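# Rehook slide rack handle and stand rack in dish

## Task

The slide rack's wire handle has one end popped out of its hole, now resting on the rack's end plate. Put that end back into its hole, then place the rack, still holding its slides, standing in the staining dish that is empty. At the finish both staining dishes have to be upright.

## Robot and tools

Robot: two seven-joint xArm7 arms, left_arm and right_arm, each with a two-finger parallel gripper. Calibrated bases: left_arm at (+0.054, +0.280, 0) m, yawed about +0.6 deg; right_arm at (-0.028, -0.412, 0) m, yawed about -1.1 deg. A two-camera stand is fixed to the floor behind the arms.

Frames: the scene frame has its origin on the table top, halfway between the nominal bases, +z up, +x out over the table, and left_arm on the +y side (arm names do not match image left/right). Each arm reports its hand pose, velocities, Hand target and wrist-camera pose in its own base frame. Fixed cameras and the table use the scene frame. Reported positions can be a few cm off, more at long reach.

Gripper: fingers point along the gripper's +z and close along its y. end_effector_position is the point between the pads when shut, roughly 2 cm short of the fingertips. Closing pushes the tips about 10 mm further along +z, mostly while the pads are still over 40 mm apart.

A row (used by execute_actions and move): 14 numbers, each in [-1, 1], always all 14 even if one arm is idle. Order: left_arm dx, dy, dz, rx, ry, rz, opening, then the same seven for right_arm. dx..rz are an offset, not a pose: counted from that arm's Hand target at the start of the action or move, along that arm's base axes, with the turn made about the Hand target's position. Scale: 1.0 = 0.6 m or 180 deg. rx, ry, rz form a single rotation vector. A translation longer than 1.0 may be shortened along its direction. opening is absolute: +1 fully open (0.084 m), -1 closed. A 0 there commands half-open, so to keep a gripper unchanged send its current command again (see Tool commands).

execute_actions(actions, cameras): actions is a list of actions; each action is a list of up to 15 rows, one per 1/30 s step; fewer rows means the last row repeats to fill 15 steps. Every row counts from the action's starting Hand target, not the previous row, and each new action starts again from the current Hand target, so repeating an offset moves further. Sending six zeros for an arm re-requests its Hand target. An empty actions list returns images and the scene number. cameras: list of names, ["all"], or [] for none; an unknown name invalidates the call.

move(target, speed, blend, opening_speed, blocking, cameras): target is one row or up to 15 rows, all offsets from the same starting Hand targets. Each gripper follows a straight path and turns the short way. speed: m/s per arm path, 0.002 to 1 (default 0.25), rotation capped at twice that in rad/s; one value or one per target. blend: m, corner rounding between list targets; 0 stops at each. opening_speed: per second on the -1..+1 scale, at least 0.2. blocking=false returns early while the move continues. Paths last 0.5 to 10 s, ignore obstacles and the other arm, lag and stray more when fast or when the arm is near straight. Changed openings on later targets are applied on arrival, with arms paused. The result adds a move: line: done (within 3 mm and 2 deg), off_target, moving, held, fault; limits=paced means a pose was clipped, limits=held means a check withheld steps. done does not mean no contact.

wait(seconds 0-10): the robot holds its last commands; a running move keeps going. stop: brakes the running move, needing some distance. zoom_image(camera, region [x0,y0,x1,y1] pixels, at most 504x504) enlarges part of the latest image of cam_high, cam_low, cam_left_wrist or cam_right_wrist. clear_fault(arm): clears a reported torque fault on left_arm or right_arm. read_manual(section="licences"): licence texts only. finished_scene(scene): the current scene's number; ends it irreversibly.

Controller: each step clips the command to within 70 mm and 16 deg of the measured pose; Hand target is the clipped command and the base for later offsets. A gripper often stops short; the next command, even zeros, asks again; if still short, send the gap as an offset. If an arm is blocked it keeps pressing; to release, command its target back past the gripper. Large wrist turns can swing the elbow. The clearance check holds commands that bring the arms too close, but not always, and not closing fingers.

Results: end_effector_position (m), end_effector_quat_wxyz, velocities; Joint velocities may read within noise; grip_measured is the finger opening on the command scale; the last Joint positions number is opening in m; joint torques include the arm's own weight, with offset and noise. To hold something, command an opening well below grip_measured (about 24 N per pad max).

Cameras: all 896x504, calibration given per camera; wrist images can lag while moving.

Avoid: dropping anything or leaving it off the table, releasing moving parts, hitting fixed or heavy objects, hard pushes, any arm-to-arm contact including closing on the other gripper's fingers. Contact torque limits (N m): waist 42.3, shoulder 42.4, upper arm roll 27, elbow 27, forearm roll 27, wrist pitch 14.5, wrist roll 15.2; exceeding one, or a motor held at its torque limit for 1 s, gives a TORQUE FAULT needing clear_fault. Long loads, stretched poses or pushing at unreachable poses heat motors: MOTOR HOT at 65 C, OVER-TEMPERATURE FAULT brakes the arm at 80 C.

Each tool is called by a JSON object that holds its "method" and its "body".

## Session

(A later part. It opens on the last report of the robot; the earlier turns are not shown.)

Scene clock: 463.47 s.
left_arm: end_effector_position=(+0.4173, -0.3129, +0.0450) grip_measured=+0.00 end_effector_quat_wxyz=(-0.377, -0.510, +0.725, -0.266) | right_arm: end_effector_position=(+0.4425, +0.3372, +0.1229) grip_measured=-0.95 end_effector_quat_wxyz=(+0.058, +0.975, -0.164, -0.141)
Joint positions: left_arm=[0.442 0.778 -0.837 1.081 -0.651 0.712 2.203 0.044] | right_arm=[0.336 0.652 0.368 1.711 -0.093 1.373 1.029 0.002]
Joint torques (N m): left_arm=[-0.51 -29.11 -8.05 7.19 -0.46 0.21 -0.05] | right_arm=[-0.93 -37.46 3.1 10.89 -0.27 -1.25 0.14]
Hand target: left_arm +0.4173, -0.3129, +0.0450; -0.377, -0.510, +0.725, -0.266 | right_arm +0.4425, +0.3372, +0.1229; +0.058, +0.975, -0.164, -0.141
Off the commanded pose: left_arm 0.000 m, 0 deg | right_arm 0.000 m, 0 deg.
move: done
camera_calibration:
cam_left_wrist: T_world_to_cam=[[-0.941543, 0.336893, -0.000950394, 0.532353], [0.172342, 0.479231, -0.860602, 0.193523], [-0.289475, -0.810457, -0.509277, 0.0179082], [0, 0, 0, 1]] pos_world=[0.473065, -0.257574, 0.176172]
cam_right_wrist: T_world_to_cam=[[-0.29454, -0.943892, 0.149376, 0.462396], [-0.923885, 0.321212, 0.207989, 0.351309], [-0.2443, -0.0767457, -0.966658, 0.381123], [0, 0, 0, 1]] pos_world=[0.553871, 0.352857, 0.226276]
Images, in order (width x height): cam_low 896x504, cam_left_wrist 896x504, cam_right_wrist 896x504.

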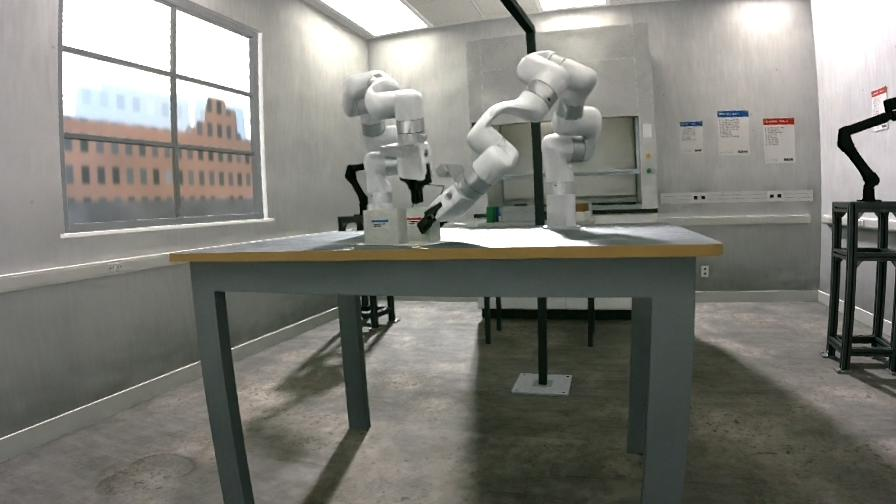

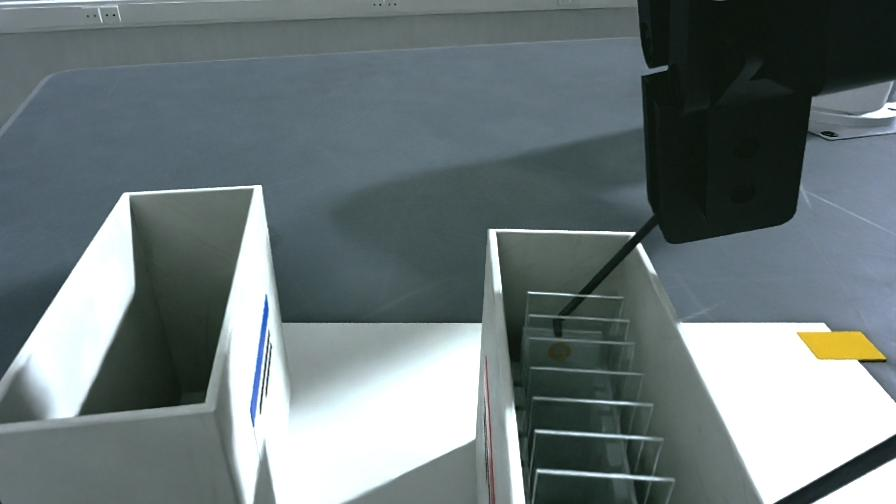

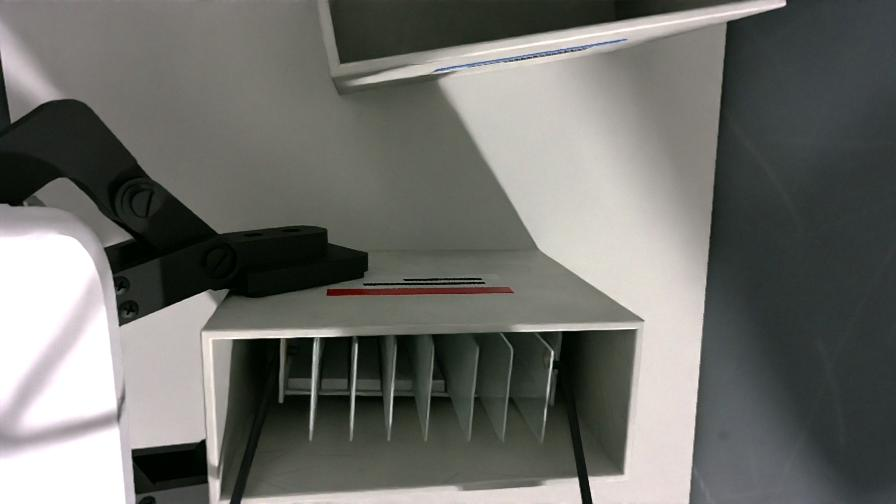

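{"method": "move", "body": {"target": [-0.0045,-0.01255,0,0,0,0,-0.15,0,0,0,0,0,0,-1], "speed": 0.03, "cameras": ["cam_left_wrist", "cam_right_wrist"]}}

{"method": "zoom_image", "body": {"camera": "cam_left_wrist", "region": [470, 210, 700, 420]}}

{"method": "zoom_image", "body": {"camera": "cam_right_wrist", "region": [460, 300, 660, 504]}}

Scene clock: 470.07 s.
left_arm: end_effector_position=(+0.4148, -0.3203, +0.0450) grip_measured=+0.00 end_effector_quat_wxyz=(-0.377, -0.511, +0.725, -0.266) | right_arm: end_effector_position=(+0.4425, +0.3371, +0.1229) grip_measured=-0.95 end_effector_quat_wxyz=(+0.058, +0.975, -0.164, -0.141)
Joint positions: left_arm=[0.43 0.78 -0.843 1.079 -0.658 0.697 2.2 0.044] | right_arm=[0.336 0.652 0.368 1.711 -0.093 1.373 1.029 0.002]
Joint torques (N m): left_arm=[-9.27 -19.57 -12.44 3.11 -0.65 1.17 -0.44] | right_arm=[0.62 -37.2 4.92 11.96 0.25 -2.76 0.16]
Hand target: left_arm +0.4146, -0.3204, +0.0450; -0.377, -0.510, +0.725, -0.266 | right_arm +0.4425, +0.3372, +0.1229; +0.058, +0.975, -0.164, -0.141
Off the commanded pose: left_arm 0.000 m, 0 deg | right_arm 0.000 m, 0 deg.
move: done
camera_calibration:
cam_left_wrist: T_world_to_cam=[[-0.94164, 0.33662, -0.0010817, 0.532394], [0.172335, 0.479315, -0.860556, 0.197534], [-0.289162, -0.810521, -0.509354, 0.0110083], [0, 0, 0, 1]] pos_world=[0.470465, -0.264973, 0.176173]
cam_right_wrist: T_world_to_cam=[[-0.294582, -0.943838, 0.149638, 0.462246], [-0.923823, 0.321326, 0.208089, 0.351243], [-0.244485, -0.0769398, -0.966596, 0.381272], [0, 0, 0, 1]] pos_world=[0.553871, 0.352757, 0.226276]
Images, in order (width x height): cam_left_wrist 896x504, cam_right_wrist 896x504.

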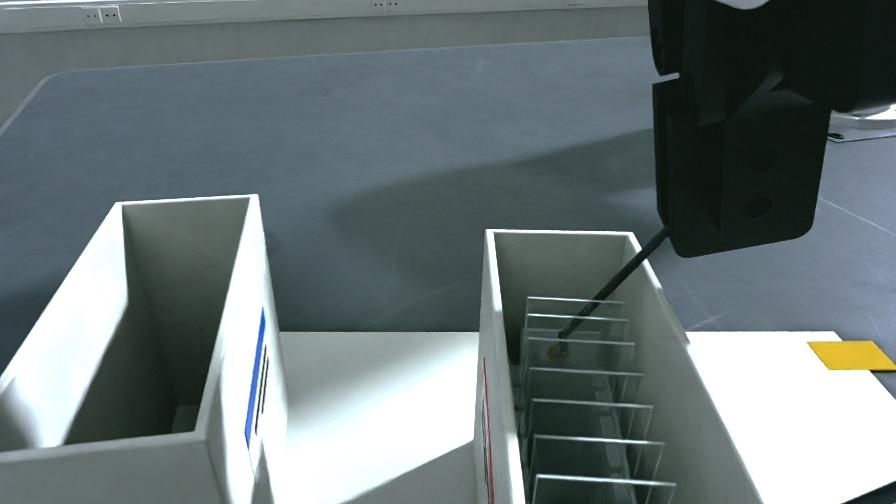

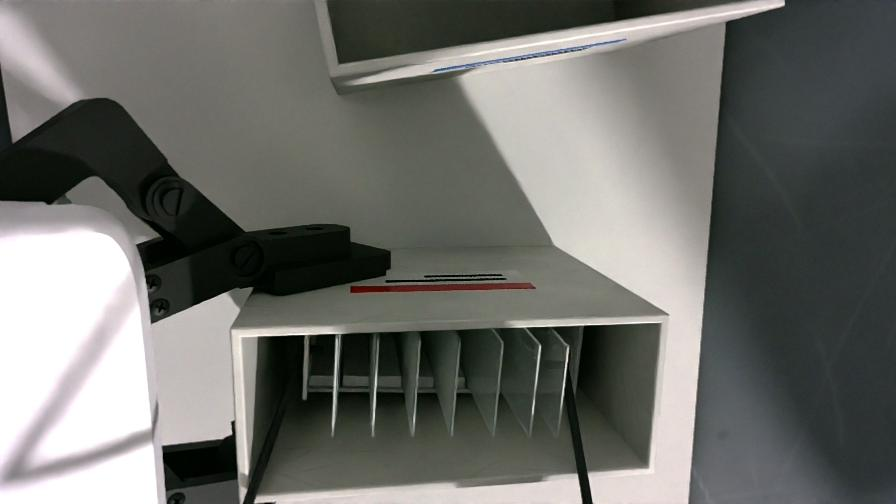

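Scaled by 2.191 from the camera's 896x504 image, which has a finer 1280x720 frame.

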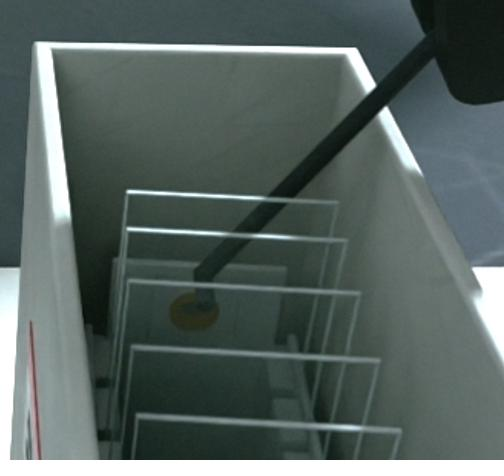

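Scaled by 2.471 from the camera's 896x504 image, which has a finer 1280x720 frame.

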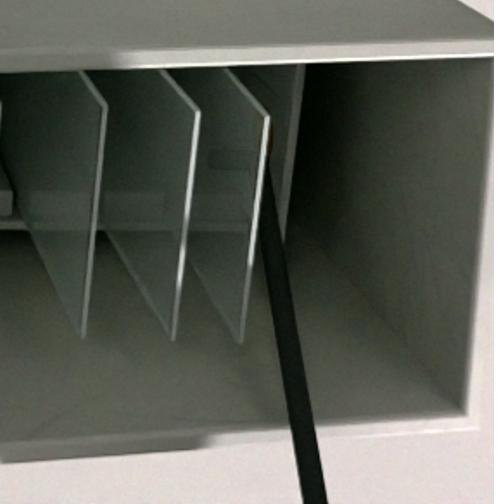

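{"method": "zoom_image", "body": {"camera": "cam_right_wrist", "region": [225, 310, 385, 504]}}

Scaled by 2.598 from the camera's 896x504 image, which has a finer 1280x720 frame.

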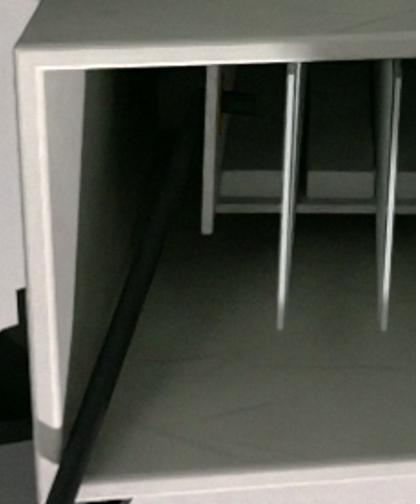

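{"method": "move", "body": {"target": [0,0,0,0,0,0,-0.15,-0.00087,-0.0027,0.005,-0.01586,0.00512,0,-1], "speed": 0.03, "cameras": ["cam_left_wrist", "cam_right_wrist"]}}

{"method": "zoom_image", "body": {"camera": "cam_left_wrist", "region": [470, 210, 700, 420]}}

{"method": "zoom_image", "body": {"camera": "cam_right_wrist", "region": [225, 310, 385, 504]}}

Scene clock: 504.13 s.
left_arm: end_effector_position=(+0.4146, -0.3204, +0.0450) grip_measured=+0.00 end_effector_quat_wxyz=(-0.377, -0.510, +0.725, -0.266) | right_arm: end_effector_position=(+0.4420, +0.3355, +0.1259) grip_measured=-0.95 end_effector_quat_wxyz=(+0.083, +0.972, -0.167, -0.144)
Joint positions: left_arm=[0.43 0.781 -0.843 1.079 -0.658 0.697 2.2 0.044] | right_arm=[0.364 0.684 0.355 1.777 -0.117 1.447 1.054 0.002]
Joint torques (N m): left_arm=[-0.66 -27.12 -8.61 5.22 -0.2 1.24 -0.37] | right_arm=[0.19 -36.43 2.99 11.78 -0.32 -0.87 0.25]
Hand target: left_arm +0.4146, -0.3204, +0.0450; -0.377, -0.510, +0.725, -0.266 | right_arm +0.4420, +0.3355, +0.1259; +0.083, +0.972, -0.167, -0.144
Off the commanded pose: left_arm 0.000 m, 0 deg | right_arm 0.000 m, 0 deg.
move: done
camera_calibration:
cam_left_wrist: T_world_to_cam=[[-0.941509, 0.336985, -0.000931909, 0.532343], [0.172344, 0.479135, -0.860655, 0.197479], [-0.289582, -0.810475, -0.509188, 0.0110266], [0, 0, 0, 1]] pos_world=[0.470365, -0.265074, 0.176072]
cam_right_wrist: T_world_to_cam=[[-0.291769, -0.935156, 0.200884, 0.449616], [-0.920542, 0.331577, 0.206542, 0.345907], [-0.259758, -0.12466, -0.957594, 0.405591], [0, 0, 0, 1]] pos_world=[0.554962, 0.356327, 0.226626]
Images, in order (width x height): cam_left_wrist 896x504, cam_right_wrist 896x504.

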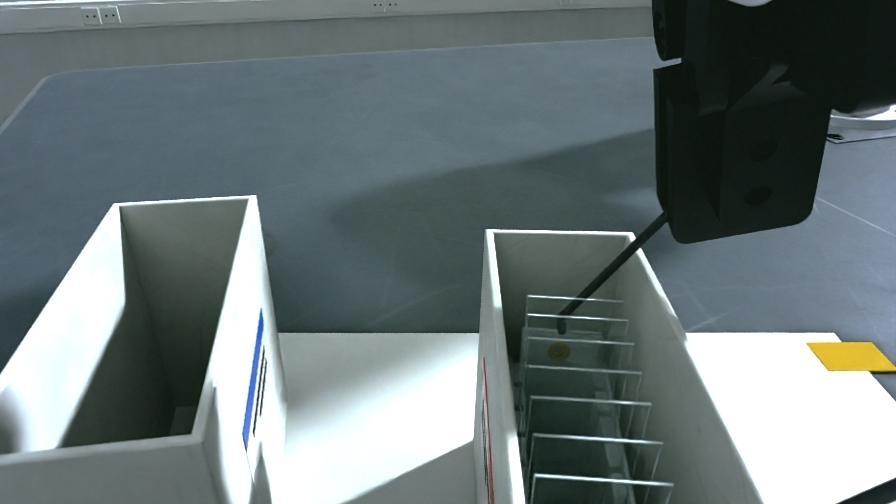

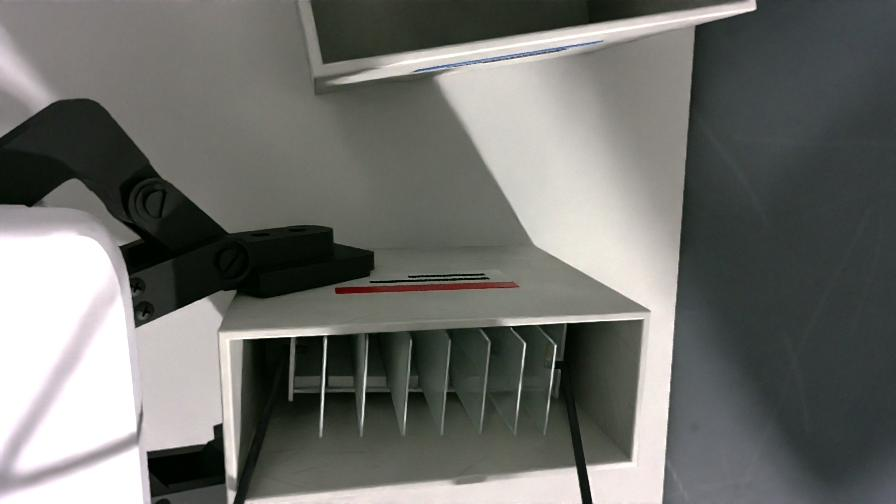

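Scaled by 2.191 from the camera's 896x504 image, which has a finer 1280x720 frame.

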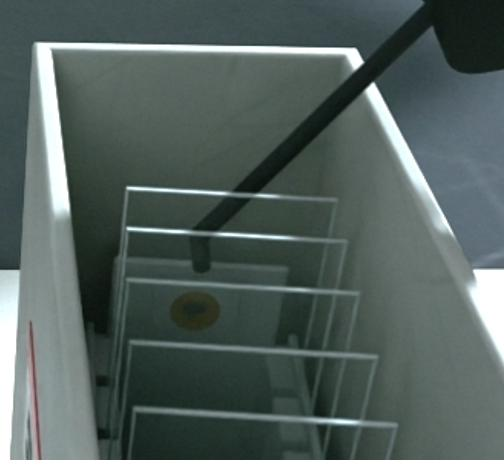

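Scaled by 2.598 from the camera's 896x504 image, which has a finer 1280x720 frame.

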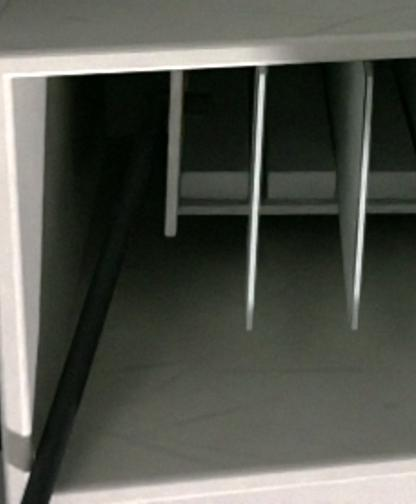

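{"method": "move", "body": {"target": [0,0,0,0,0,0,-0.15,0.0008,-0.005,0.0012,-0.02643,0.00853,0,-1], "speed": 0.03, "cameras": ["cam_left_wrist", "cam_right_wrist"]}}

{"method": "zoom_image", "body": {"camera": "cam_left_wrist", "region": [470, 210, 700, 420]}}

{"method": "zoom_image", "body": {"camera": "cam_right_wrist", "region": [450, 300, 650, 504]}}

Scene clock: 516.70 s.
left_arm: end_effector_position=(+0.4146, -0.3204, +0.0450) grip_measured=+0.00 end_effector_quat_wxyz=(-0.377, -0.510, +0.725, -0.266) | right_arm: end_effector_position=(+0.4424, +0.3325, +0.1267) grip_measured=-0.95 end_effector_quat_wxyz=(+0.126, +0.965, -0.172, -0.150)
Joint positions: left_arm=[0.43 0.781 -0.843 1.079 -0.658 0.697 2.2 0.044] | right_arm=[0.412 0.751 0.332 1.896 -0.155 1.568 1.087 0.002]
Joint torques (N m): left_arm=[-0.57 -27.25 -8.61 5.33 -0.42 0.86 0.07] | right_arm=[-0.37 -36.67 1.67 11.31 -0.67 -0.44 0.36]
Hand target: left_arm +0.4146, -0.3204, +0.0450; -0.377, -0.510, +0.725, -0.266 | right_arm +0.4424, +0.3325, +0.1266; +0.126, +0.965, -0.172, -0.150
Off the commanded pose: left_arm 0.000 m, 0 deg | right_arm 0.000 m, 0 deg.
move: done
camera_calibration:
cam_left_wrist: T_world_to_cam=[[-0.941543, 0.336893, -0.000950394, 0.532337], [0.172342, 0.479231, -0.860602, 0.197582], [-0.289475, -0.810457, -0.509277, 0.0110482], [0, 0, 0, 1]] pos_world=[0.470365, -0.265074, 0.176172]
cam_right_wrist: T_world_to_cam=[[-0.285184, -0.914973, 0.285474, 0.426457], [-0.91505, 0.34854, 0.202985, 0.339544], [-0.285225, -0.203335, -0.936644, 0.440806], [0, 0, 0, 1]] pos_world=[0.558047, 0.361483, 0.222213]
Images, in order (width x height): cam_left_wrist 896x504, cam_right_wrist 896x504.

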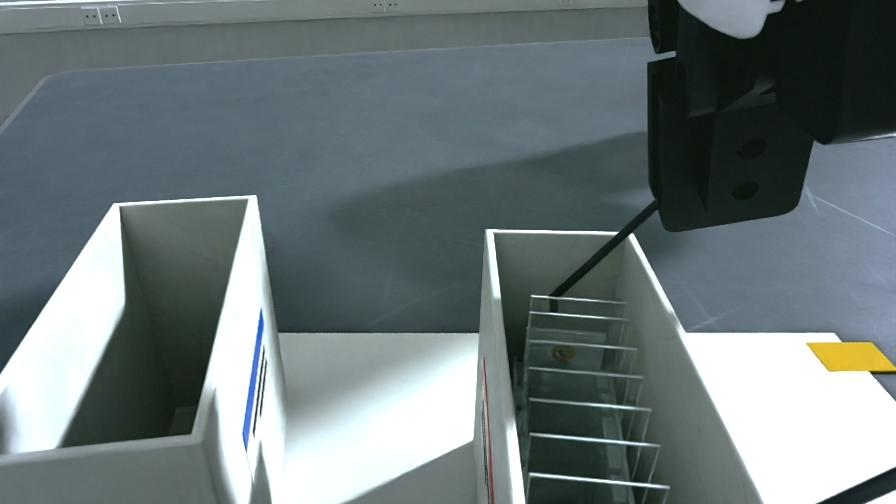

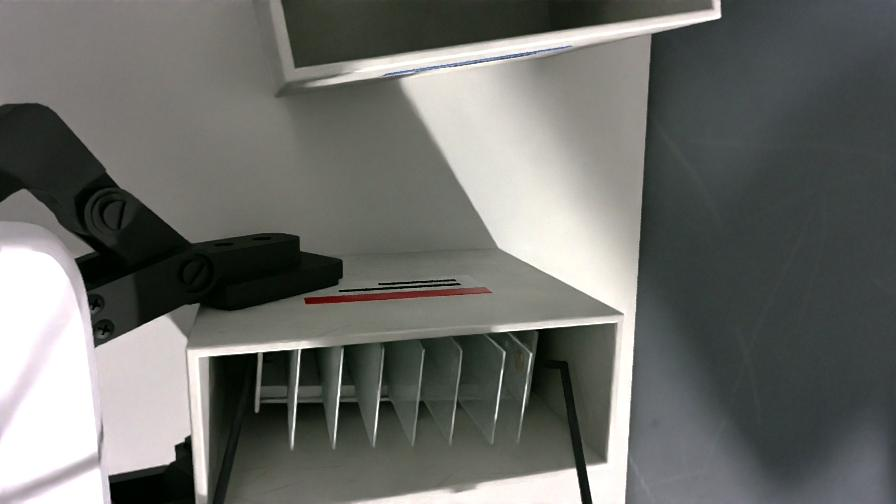

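Scaled by 2.191 from the camera's 896x504 image, which has a finer 1280x720 frame.

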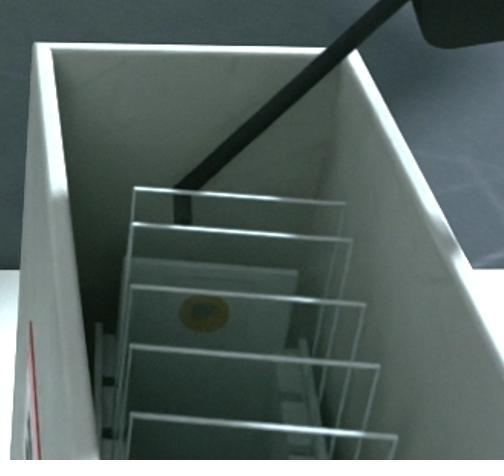

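Scaled by 2.471 from the camera's 896x504 image, which has a finer 1280x720 frame.

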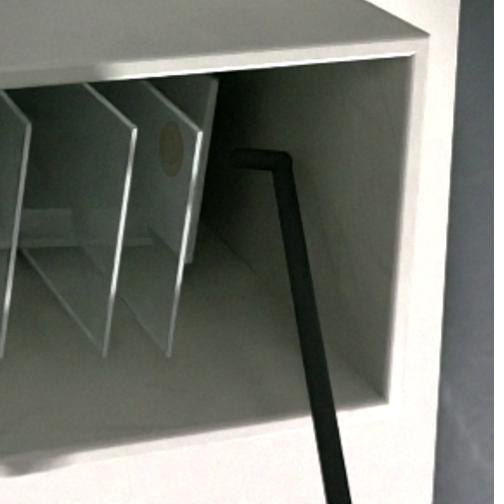

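{"method": "move", "body": {"target": [0,0,0,0,0,0,-0.15,-0.0077,-0.0054,-0.0095,0.0238,-0.0077,0,-1], "speed": 0.03, "cameras": ["cam_left_wrist", "cam_right_wrist"]}}

{"method": "zoom_image", "body": {"camera": "cam_left_wrist", "region": [470, 210, 700, 420]}}

{"method": "zoom_image", "body": {"camera": "cam_right_wrist", "region": [450, 300, 650, 504]}}

Scene clock: 545.57 s.
left_arm: end_effector_position=(+0.4146, -0.3204, +0.0450) grip_measured=+0.00 end_effector_quat_wxyz=(-0.377, -0.510, +0.725, -0.266) | right_arm: end_effector_position=(+0.4378, +0.3293, +0.1209) grip_measured=-0.95 end_effector_quat_wxyz=(+0.088, +0.971, -0.168, -0.145)
Joint positions: left_arm=[0.43 0.781 -0.843 1.079 -0.658 0.697 2.2 0.044] | right_arm=[0.357 0.668 0.354 1.737 -0.118 1.43 1.053 0.002]
Joint torques (N m): left_arm=[-0.65 -27.21 -8.81 5.18 -0.43 1 0.08] | right_arm=[-1.35 -37.24 3.15 10.4 -0.01 -1.14 -0.23]
Hand target: left_arm +0.4146, -0.3204, +0.0450; -0.377, -0.510, +0.725, -0.266 | right_arm +0.4378, +0.3293, +0.1209; +0.088, +0.971, -0.168, -0.145
Off the commanded pose: left_arm 0.000 m, 0 deg | right_arm 0.000 m, 0 deg.
move: done
camera_calibration:
cam_left_wrist: T_world_to_cam=[[-0.941543, 0.336893, -0.000950394, 0.532337], [0.172342, 0.479231, -0.860602, 0.197582], [-0.289475, -0.810457, -0.509277, 0.0110482], [0, 0, 0, 1]] pos_world=[0.470365, -0.265074, 0.176172]
cam_right_wrist: T_world_to_cam=[[-0.291174, -0.933456, 0.20947, 0.441704], [-0.919993, 0.333263, 0.206275, 0.344407], [-0.262358, -0.132649, -0.95581, 0.402487], [0, 0, 0, 1]] pos_world=[0.55106, 0.350922, 0.221135]
Images, in order (width x height): cam_left_wrist 896x504, cam_right_wrist 896x504.

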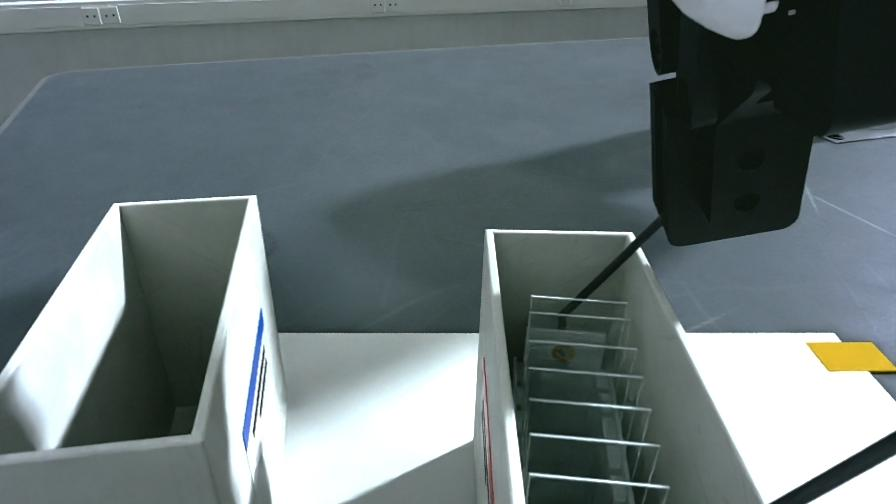

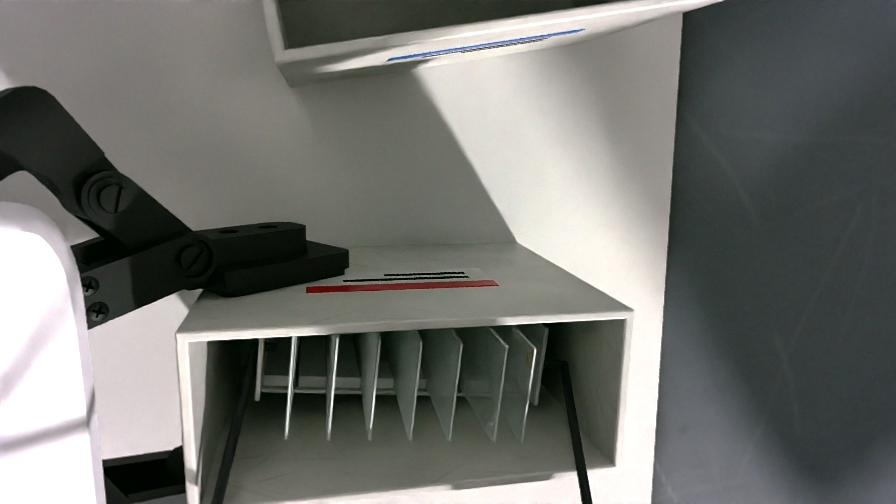

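Scaled by 2.191 from the camera's 896x504 image, which has a finer 1280x720 frame.

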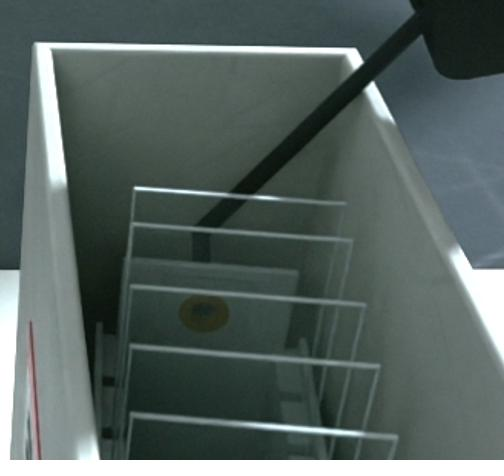

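Scaled by 2.471 from the camera's 896x504 image, which has a finer 1280x720 frame.

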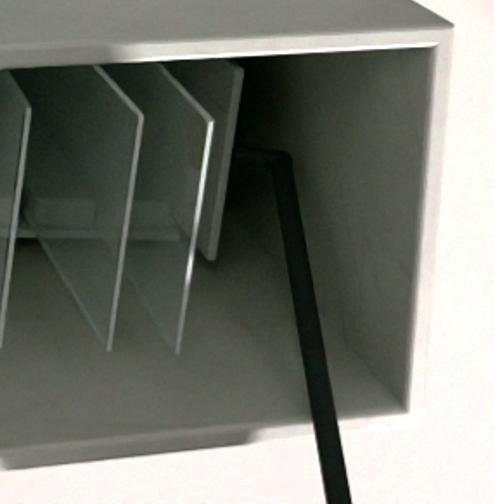

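{"method": "move", "body": {"target": [0,0,0,0,0,0,-0.15,-0.00235,-0.0073,-0.0108,0.0238,-0.0077,0,-1], "speed": 0.03, "cameras": ["cam_left_wrist", "cam_right_wrist"]}}

{"method": "zoom_image", "body": {"camera": "cam_left_wrist", "region": [470, 210, 700, 420]}}

{"method": "zoom_image", "body": {"camera": "cam_right_wrist", "region": [450, 300, 650, 504]}}

Scene clock: 557.37 s.
left_arm: end_effector_position=(+0.4146, -0.3204, +0.0450) grip_measured=+0.00 end_effector_quat_wxyz=(-0.377, -0.510, +0.725, -0.266) | right_arm: end_effector_position=(+0.4364, +0.3249, +0.1145) grip_measured=-0.95 end_effector_quat_wxyz=(+0.049, +0.975, -0.163, -0.139)
Joint positions: left_arm=[0.43 0.781 -0.843 1.079 -0.658 0.697 2.2 0.044] | right_arm=[0.303 0.606 0.373 1.609 -0.079 1.305 1.004 0.002]
Joint torques (N m): left_arm=[-1.18 -26.96 -8.25 6.32 -0.46 0.54 -0.21] | right_arm=[1.4 -28.66 6 6.12 1.23 -0.06 -0.28]
Hand target: left_arm +0.4146, -0.3204, +0.0450; -0.377, -0.510, +0.725, -0.266 | right_arm +0.4364, +0.3249, +0.1145; +0.049, +0.975, -0.163, -0.139
Off the commanded pose: left_arm 0.000 m, 0 deg | right_arm 0.000 m, 0 deg.
move: done
camera_calibration:
cam_left_wrist: T_world_to_cam=[[-0.941537, 0.336909, -0.000979319, 0.532344], [0.172374, 0.479219, -0.860602, 0.197564], [-0.289475, -0.810458, -0.509277, 0.0110482], [0, 0, 0, 1]] pos_world=[0.470365, -0.265074, 0.176172]
cam_right_wrist: T_world_to_cam=[[-0.295363, -0.946225, 0.131979, 0.453418], [-0.925007, 0.317788, 0.208259, 0.352986], [-0.239002, -0.0605691, -0.969128, 0.363331], [0, 0, 0, 1]] pos_world=[0.547275, 0.338867, 0.21876]
Images, in order (width x height): cam_left_wrist 896x504, cam_right_wrist 896x504.

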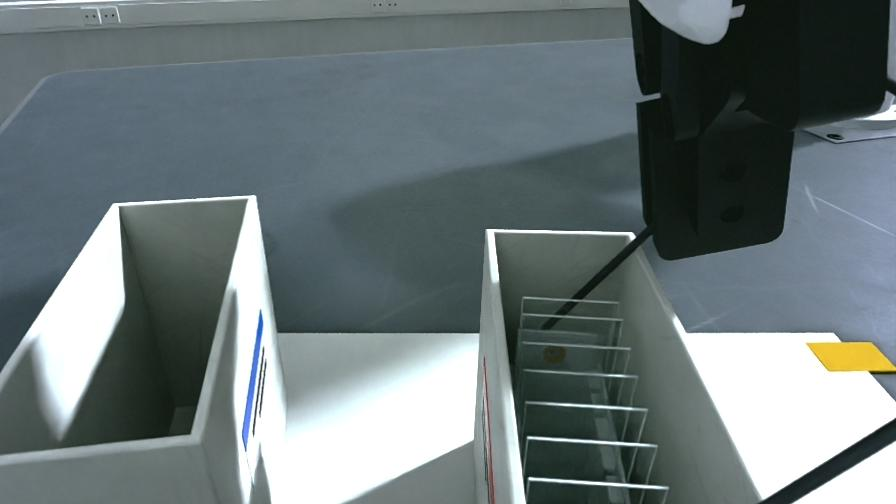

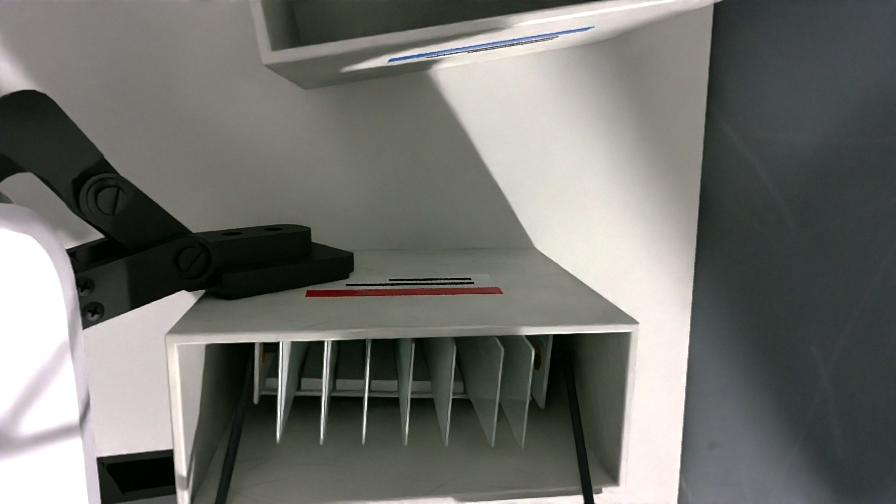

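Scaled by 2.191 from the camera's 896x504 image, which has a finer 1280x720 frame.

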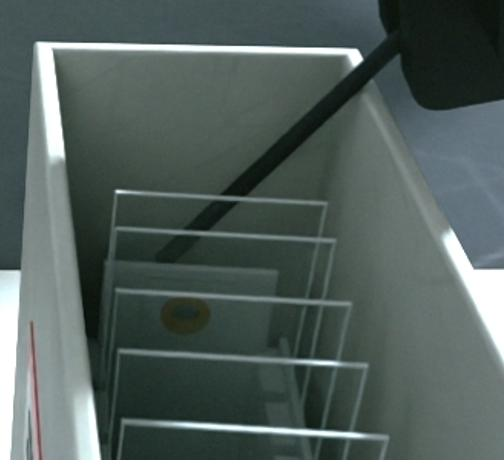

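Scaled by 2.471 from the camera's 896x504 image, which has a finer 1280x720 frame.

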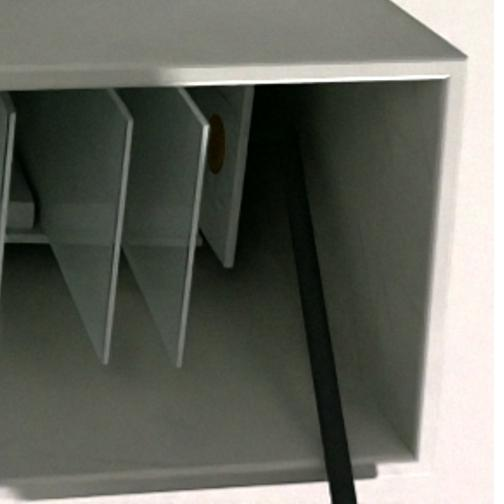

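{"method": "zoom_image", "body": {"camera": "cam_left_wrist", "region": [600, 150, 820, 350]}}

{"method": "zoom_image", "body": {"camera": "cam_right_wrist", "region": [160, 310, 400, 504]}}

Scaled by 2.291 from the camera's 896x504 image, which has a finer 1280x720 frame.

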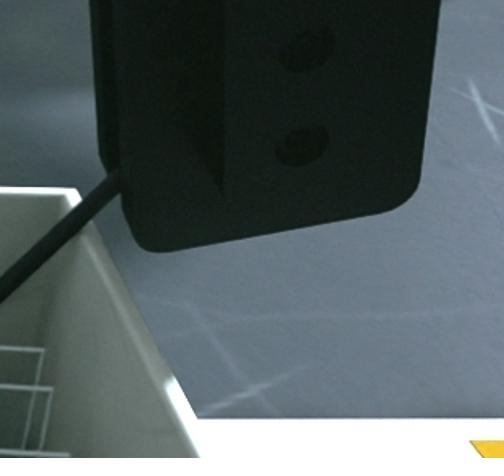

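Scaled by 2.100 from the camera's 896x504 image, which has a finer 1280x720 frame.

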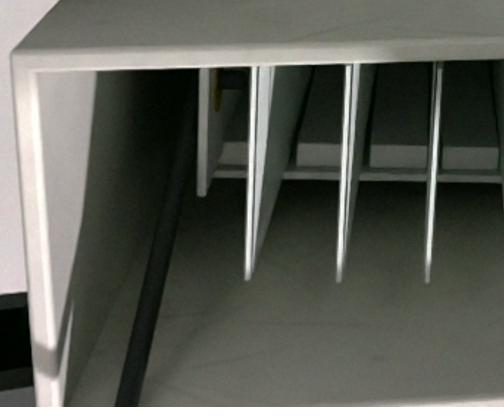

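{"method": "zoom_image", "body": {"camera": "cam_right_wrist", "region": [520, 320, 610, 400]}}

{"method": "zoom_image", "body": {"camera": "cam_left_wrist", "region": [500, 290, 620, 380]}}

Scaled by 5.600 from the camera's 896x504 image, which has a finer 1280x720 frame.

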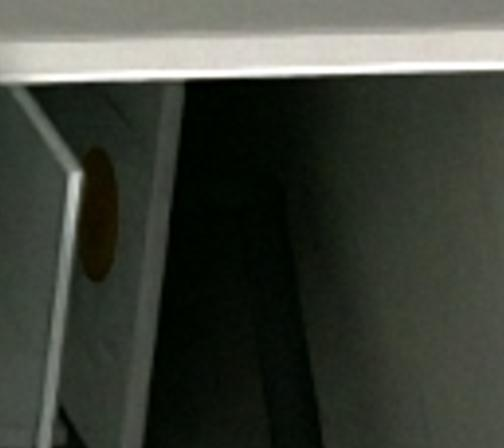

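Scaled by 4.200 from the camera's 896x504 image, which has a finer 1280x720 frame.

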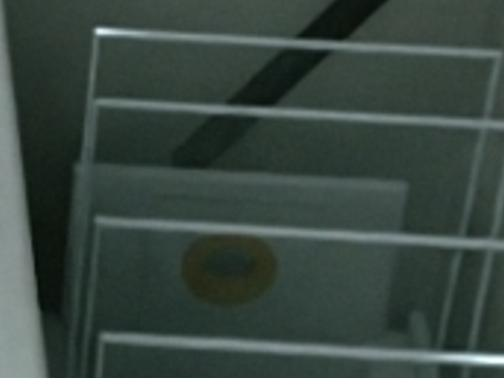

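{"method": "move", "body": {"target": [0,0,0,0,0,0,-0.15,-0.0005,-0.0015,0.0075,0,0,0,-1], "speed": 0.03, "cameras": ["cam_left_wrist", "cam_right_wrist"]}}

{"method": "zoom_image", "body": {"camera": "cam_left_wrist", "region": [470, 210, 700, 420]}}

{"method": "zoom_image", "body": {"camera": "cam_right_wrist", "region": [500, 310, 640, 440]}}

Scene clock: 599.13 s.
left_arm: end_effector_position=(+0.4146, -0.3204, +0.0450) grip_measured=+0.00 end_effector_quat_wxyz=(-0.377, -0.510, +0.725, -0.266) | right_arm: end_effector_position=(+0.4361, +0.3240, +0.1189) grip_measured=-0.95 end_effector_quat_wxyz=(+0.049, +0.975, -0.163, -0.139)
Joint positions: left_arm=[0.43 0.781 -0.843 1.079 -0.658 0.697 2.199 0.044] | right_arm=[0.301 0.598 0.374 1.61 -0.077 1.314 1.003 0.002]
Joint torques (N m): left_arm=[0.93 -25.46 -7.9 7.38 -0.42 -0.2 0] | right_arm=[-0.91 -37.48 4.09 11.97 0.33 -0.9 -0.37]
Hand target: left_arm +0.4146, -0.3204, +0.0450; -0.377, -0.510, +0.725, -0.266 | right_arm +0.4361, +0.3240, +0.1190; +0.049, +0.975, -0.163, -0.139
Off the commanded pose: left_arm 0.000 m, 0 deg | right_arm 0.000 m, 0 deg.
move: done
camera_calibration:
cam_left_wrist: T_world_to_cam=[[-0.941543, 0.336893, -0.000950394, 0.532337], [0.172342, 0.479231, -0.860602, 0.197582], [-0.289475, -0.810457, -0.509277, 0.0110482], [0, 0, 0, 1]] pos_world=[0.470365, -0.265074, 0.176172]
cam_right_wrist: T_world_to_cam=[[-0.295322, -0.946222, 0.132097, 0.451818], [-0.924996, 0.31778, 0.20832, 0.351969], [-0.239095, -0.0606673, -0.969099, 0.367522], [0, 0, 0, 1]] pos_world=[0.546875, 0.337967, 0.22316]
Images, in order (width x height): cam_left_wrist 896x504, cam_right_wrist 896x504.

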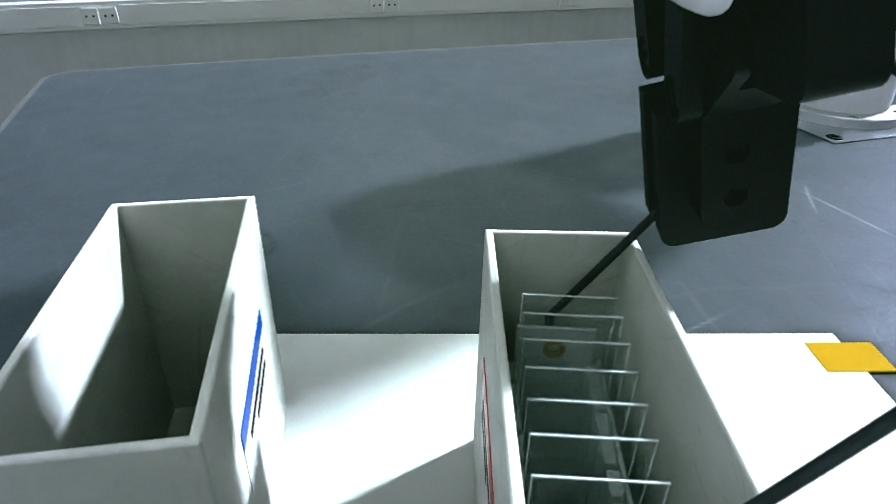

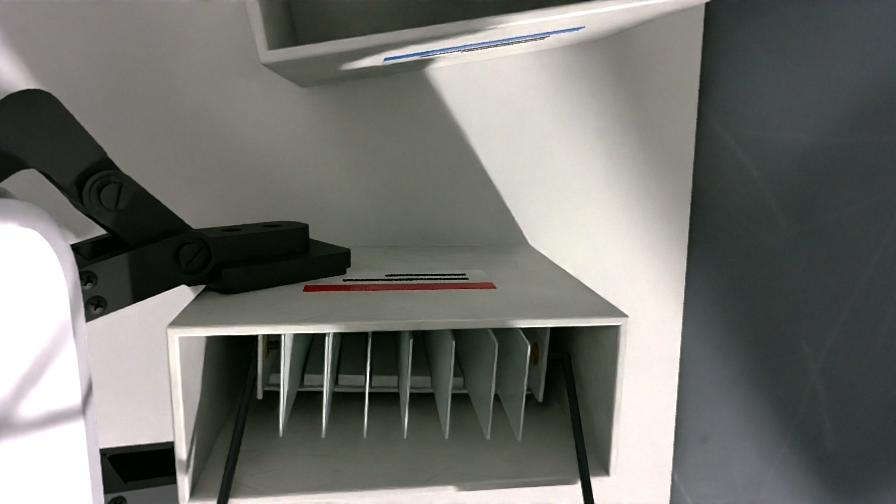

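Scaled by 2.191 from the camera's 896x504 image, which has a finer 1280x720 frame.

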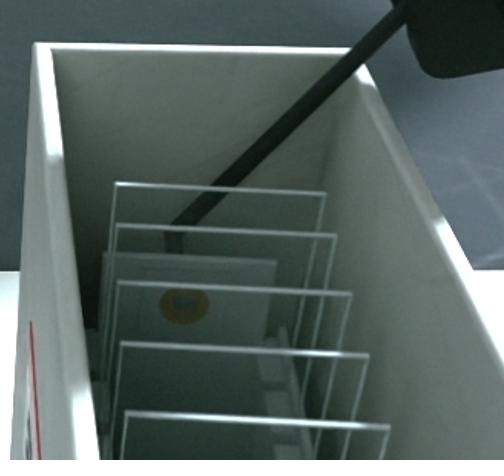

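Scaled by 3.600 from the camera's 896x504 image, which has a finer 1280x720 frame.

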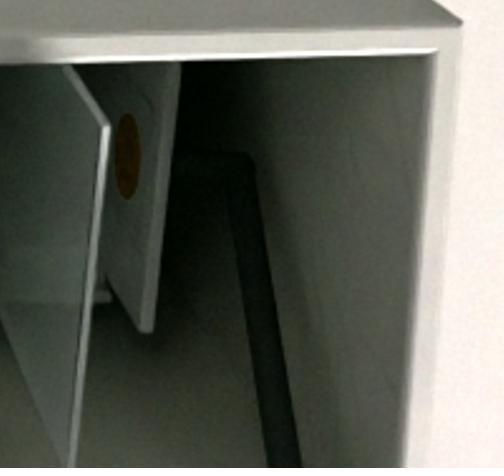

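{"method": "move", "body": {"target": [0,0,0,0,0,0,-0.15,-0.0028,-0.00155,0.0005,-0.0185,0.00597,0,-1], "speed": 0.03, "cameras": ["cam_left_wrist", "cam_right_wrist"]}}

{"method": "zoom_image", "body": {"camera": "cam_left_wrist", "region": [470, 210, 700, 420]}}

{"method": "zoom_image", "body": {"camera": "cam_right_wrist", "region": [500, 310, 640, 440]}}

Scene clock: 620.07 s.
left_arm: end_effector_position=(+0.4145, -0.3205, +0.0450) grip_measured=+0.00 end_effector_quat_wxyz=(-0.377, -0.510, +0.725, -0.266) | right_arm: end_effector_position=(+0.4344, +0.3231, +0.1193) grip_measured=-0.95 end_effector_quat_wxyz=(+0.079, +0.972, -0.167, -0.144)
Joint positions: left_arm=[0.43 0.781 -0.843 1.079 -0.658 0.697 2.2 0.044] | right_arm=[0.334 0.633 0.359 1.674 -0.107 1.389 1.037 0.002]
Joint torques (N m): left_arm=[8.82 -31.93 -3.39 10.49 -0.2 -3.16 0.41] | right_arm=[-2.52 -34.92 -0.62 9.16 -1.23 2.74 0.94]
Hand target: left_arm +0.4146, -0.3204, +0.0450; -0.377, -0.510, +0.725, -0.266 | right_arm +0.4344, +0.3231, +0.1193; +0.079, +0.972, -0.167, -0.144
Off the commanded pose: left_arm 0.000 m, 0 deg | right_arm 0.000 m, 0 deg.
move: done
camera_calibration:
cam_left_wrist: T_world_to_cam=[[-0.941476, 0.337078, -0.000913031, 0.532383], [0.172371, 0.47911, -0.860664, 0.197595], [-0.289673, -0.810452, -0.509173, 0.0110429], [0, 0, 0, 1]] pos_world=[0.470365, -0.265175, 0.176172]
cam_right_wrist: T_world_to_cam=[[-0.292308, -0.936817, 0.192172, 0.43894], [-0.921124, 0.329823, 0.206753, 0.345293], [-0.257073, -0.116578, -0.959335, 0.392106], [0, 0, 0, 1]] pos_world=[0.547163, 0.343032, 0.220418]
Images, in order (width x height): cam_left_wrist 896x504, cam_right_wrist 896x504.

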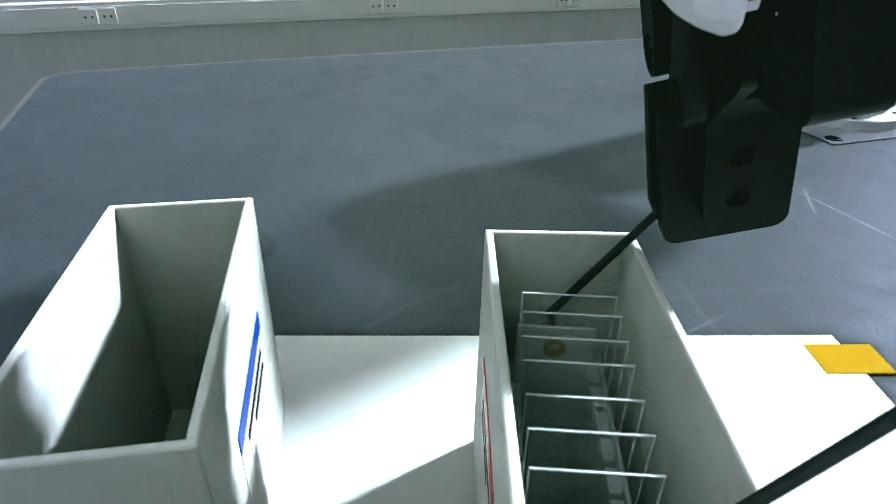

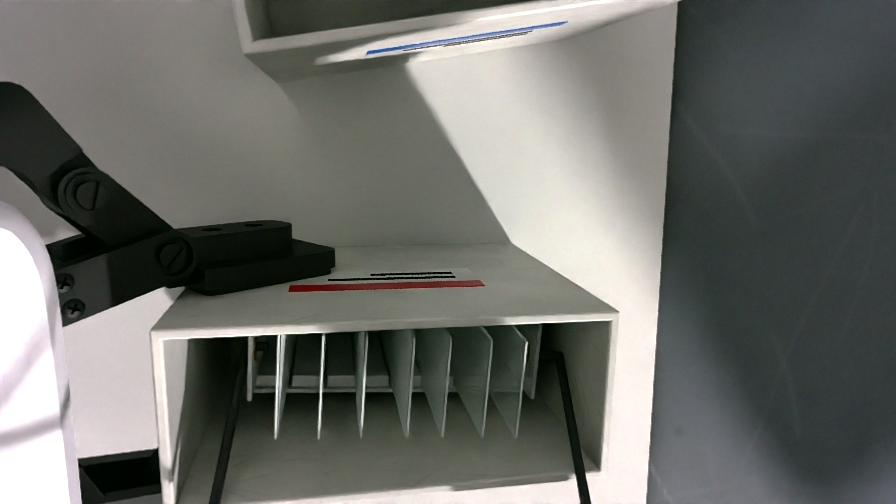

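Scaled by 2.191 from the camera's 896x504 image, which has a finer 1280x720 frame.

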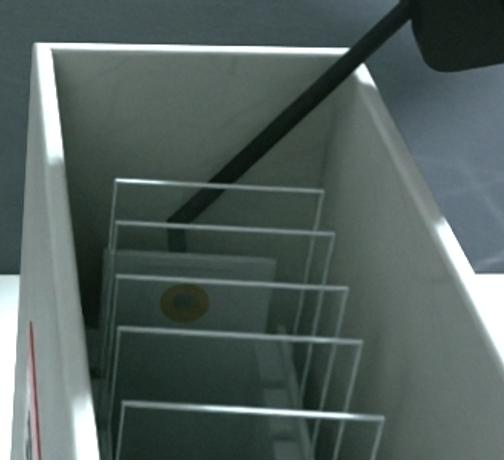

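Scaled by 3.600 from the camera's 896x504 image, which has a finer 1280x720 frame.

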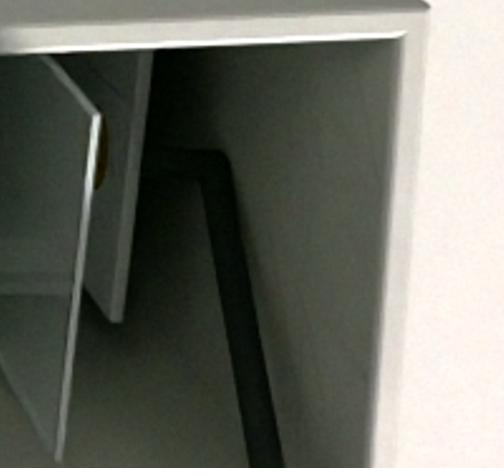

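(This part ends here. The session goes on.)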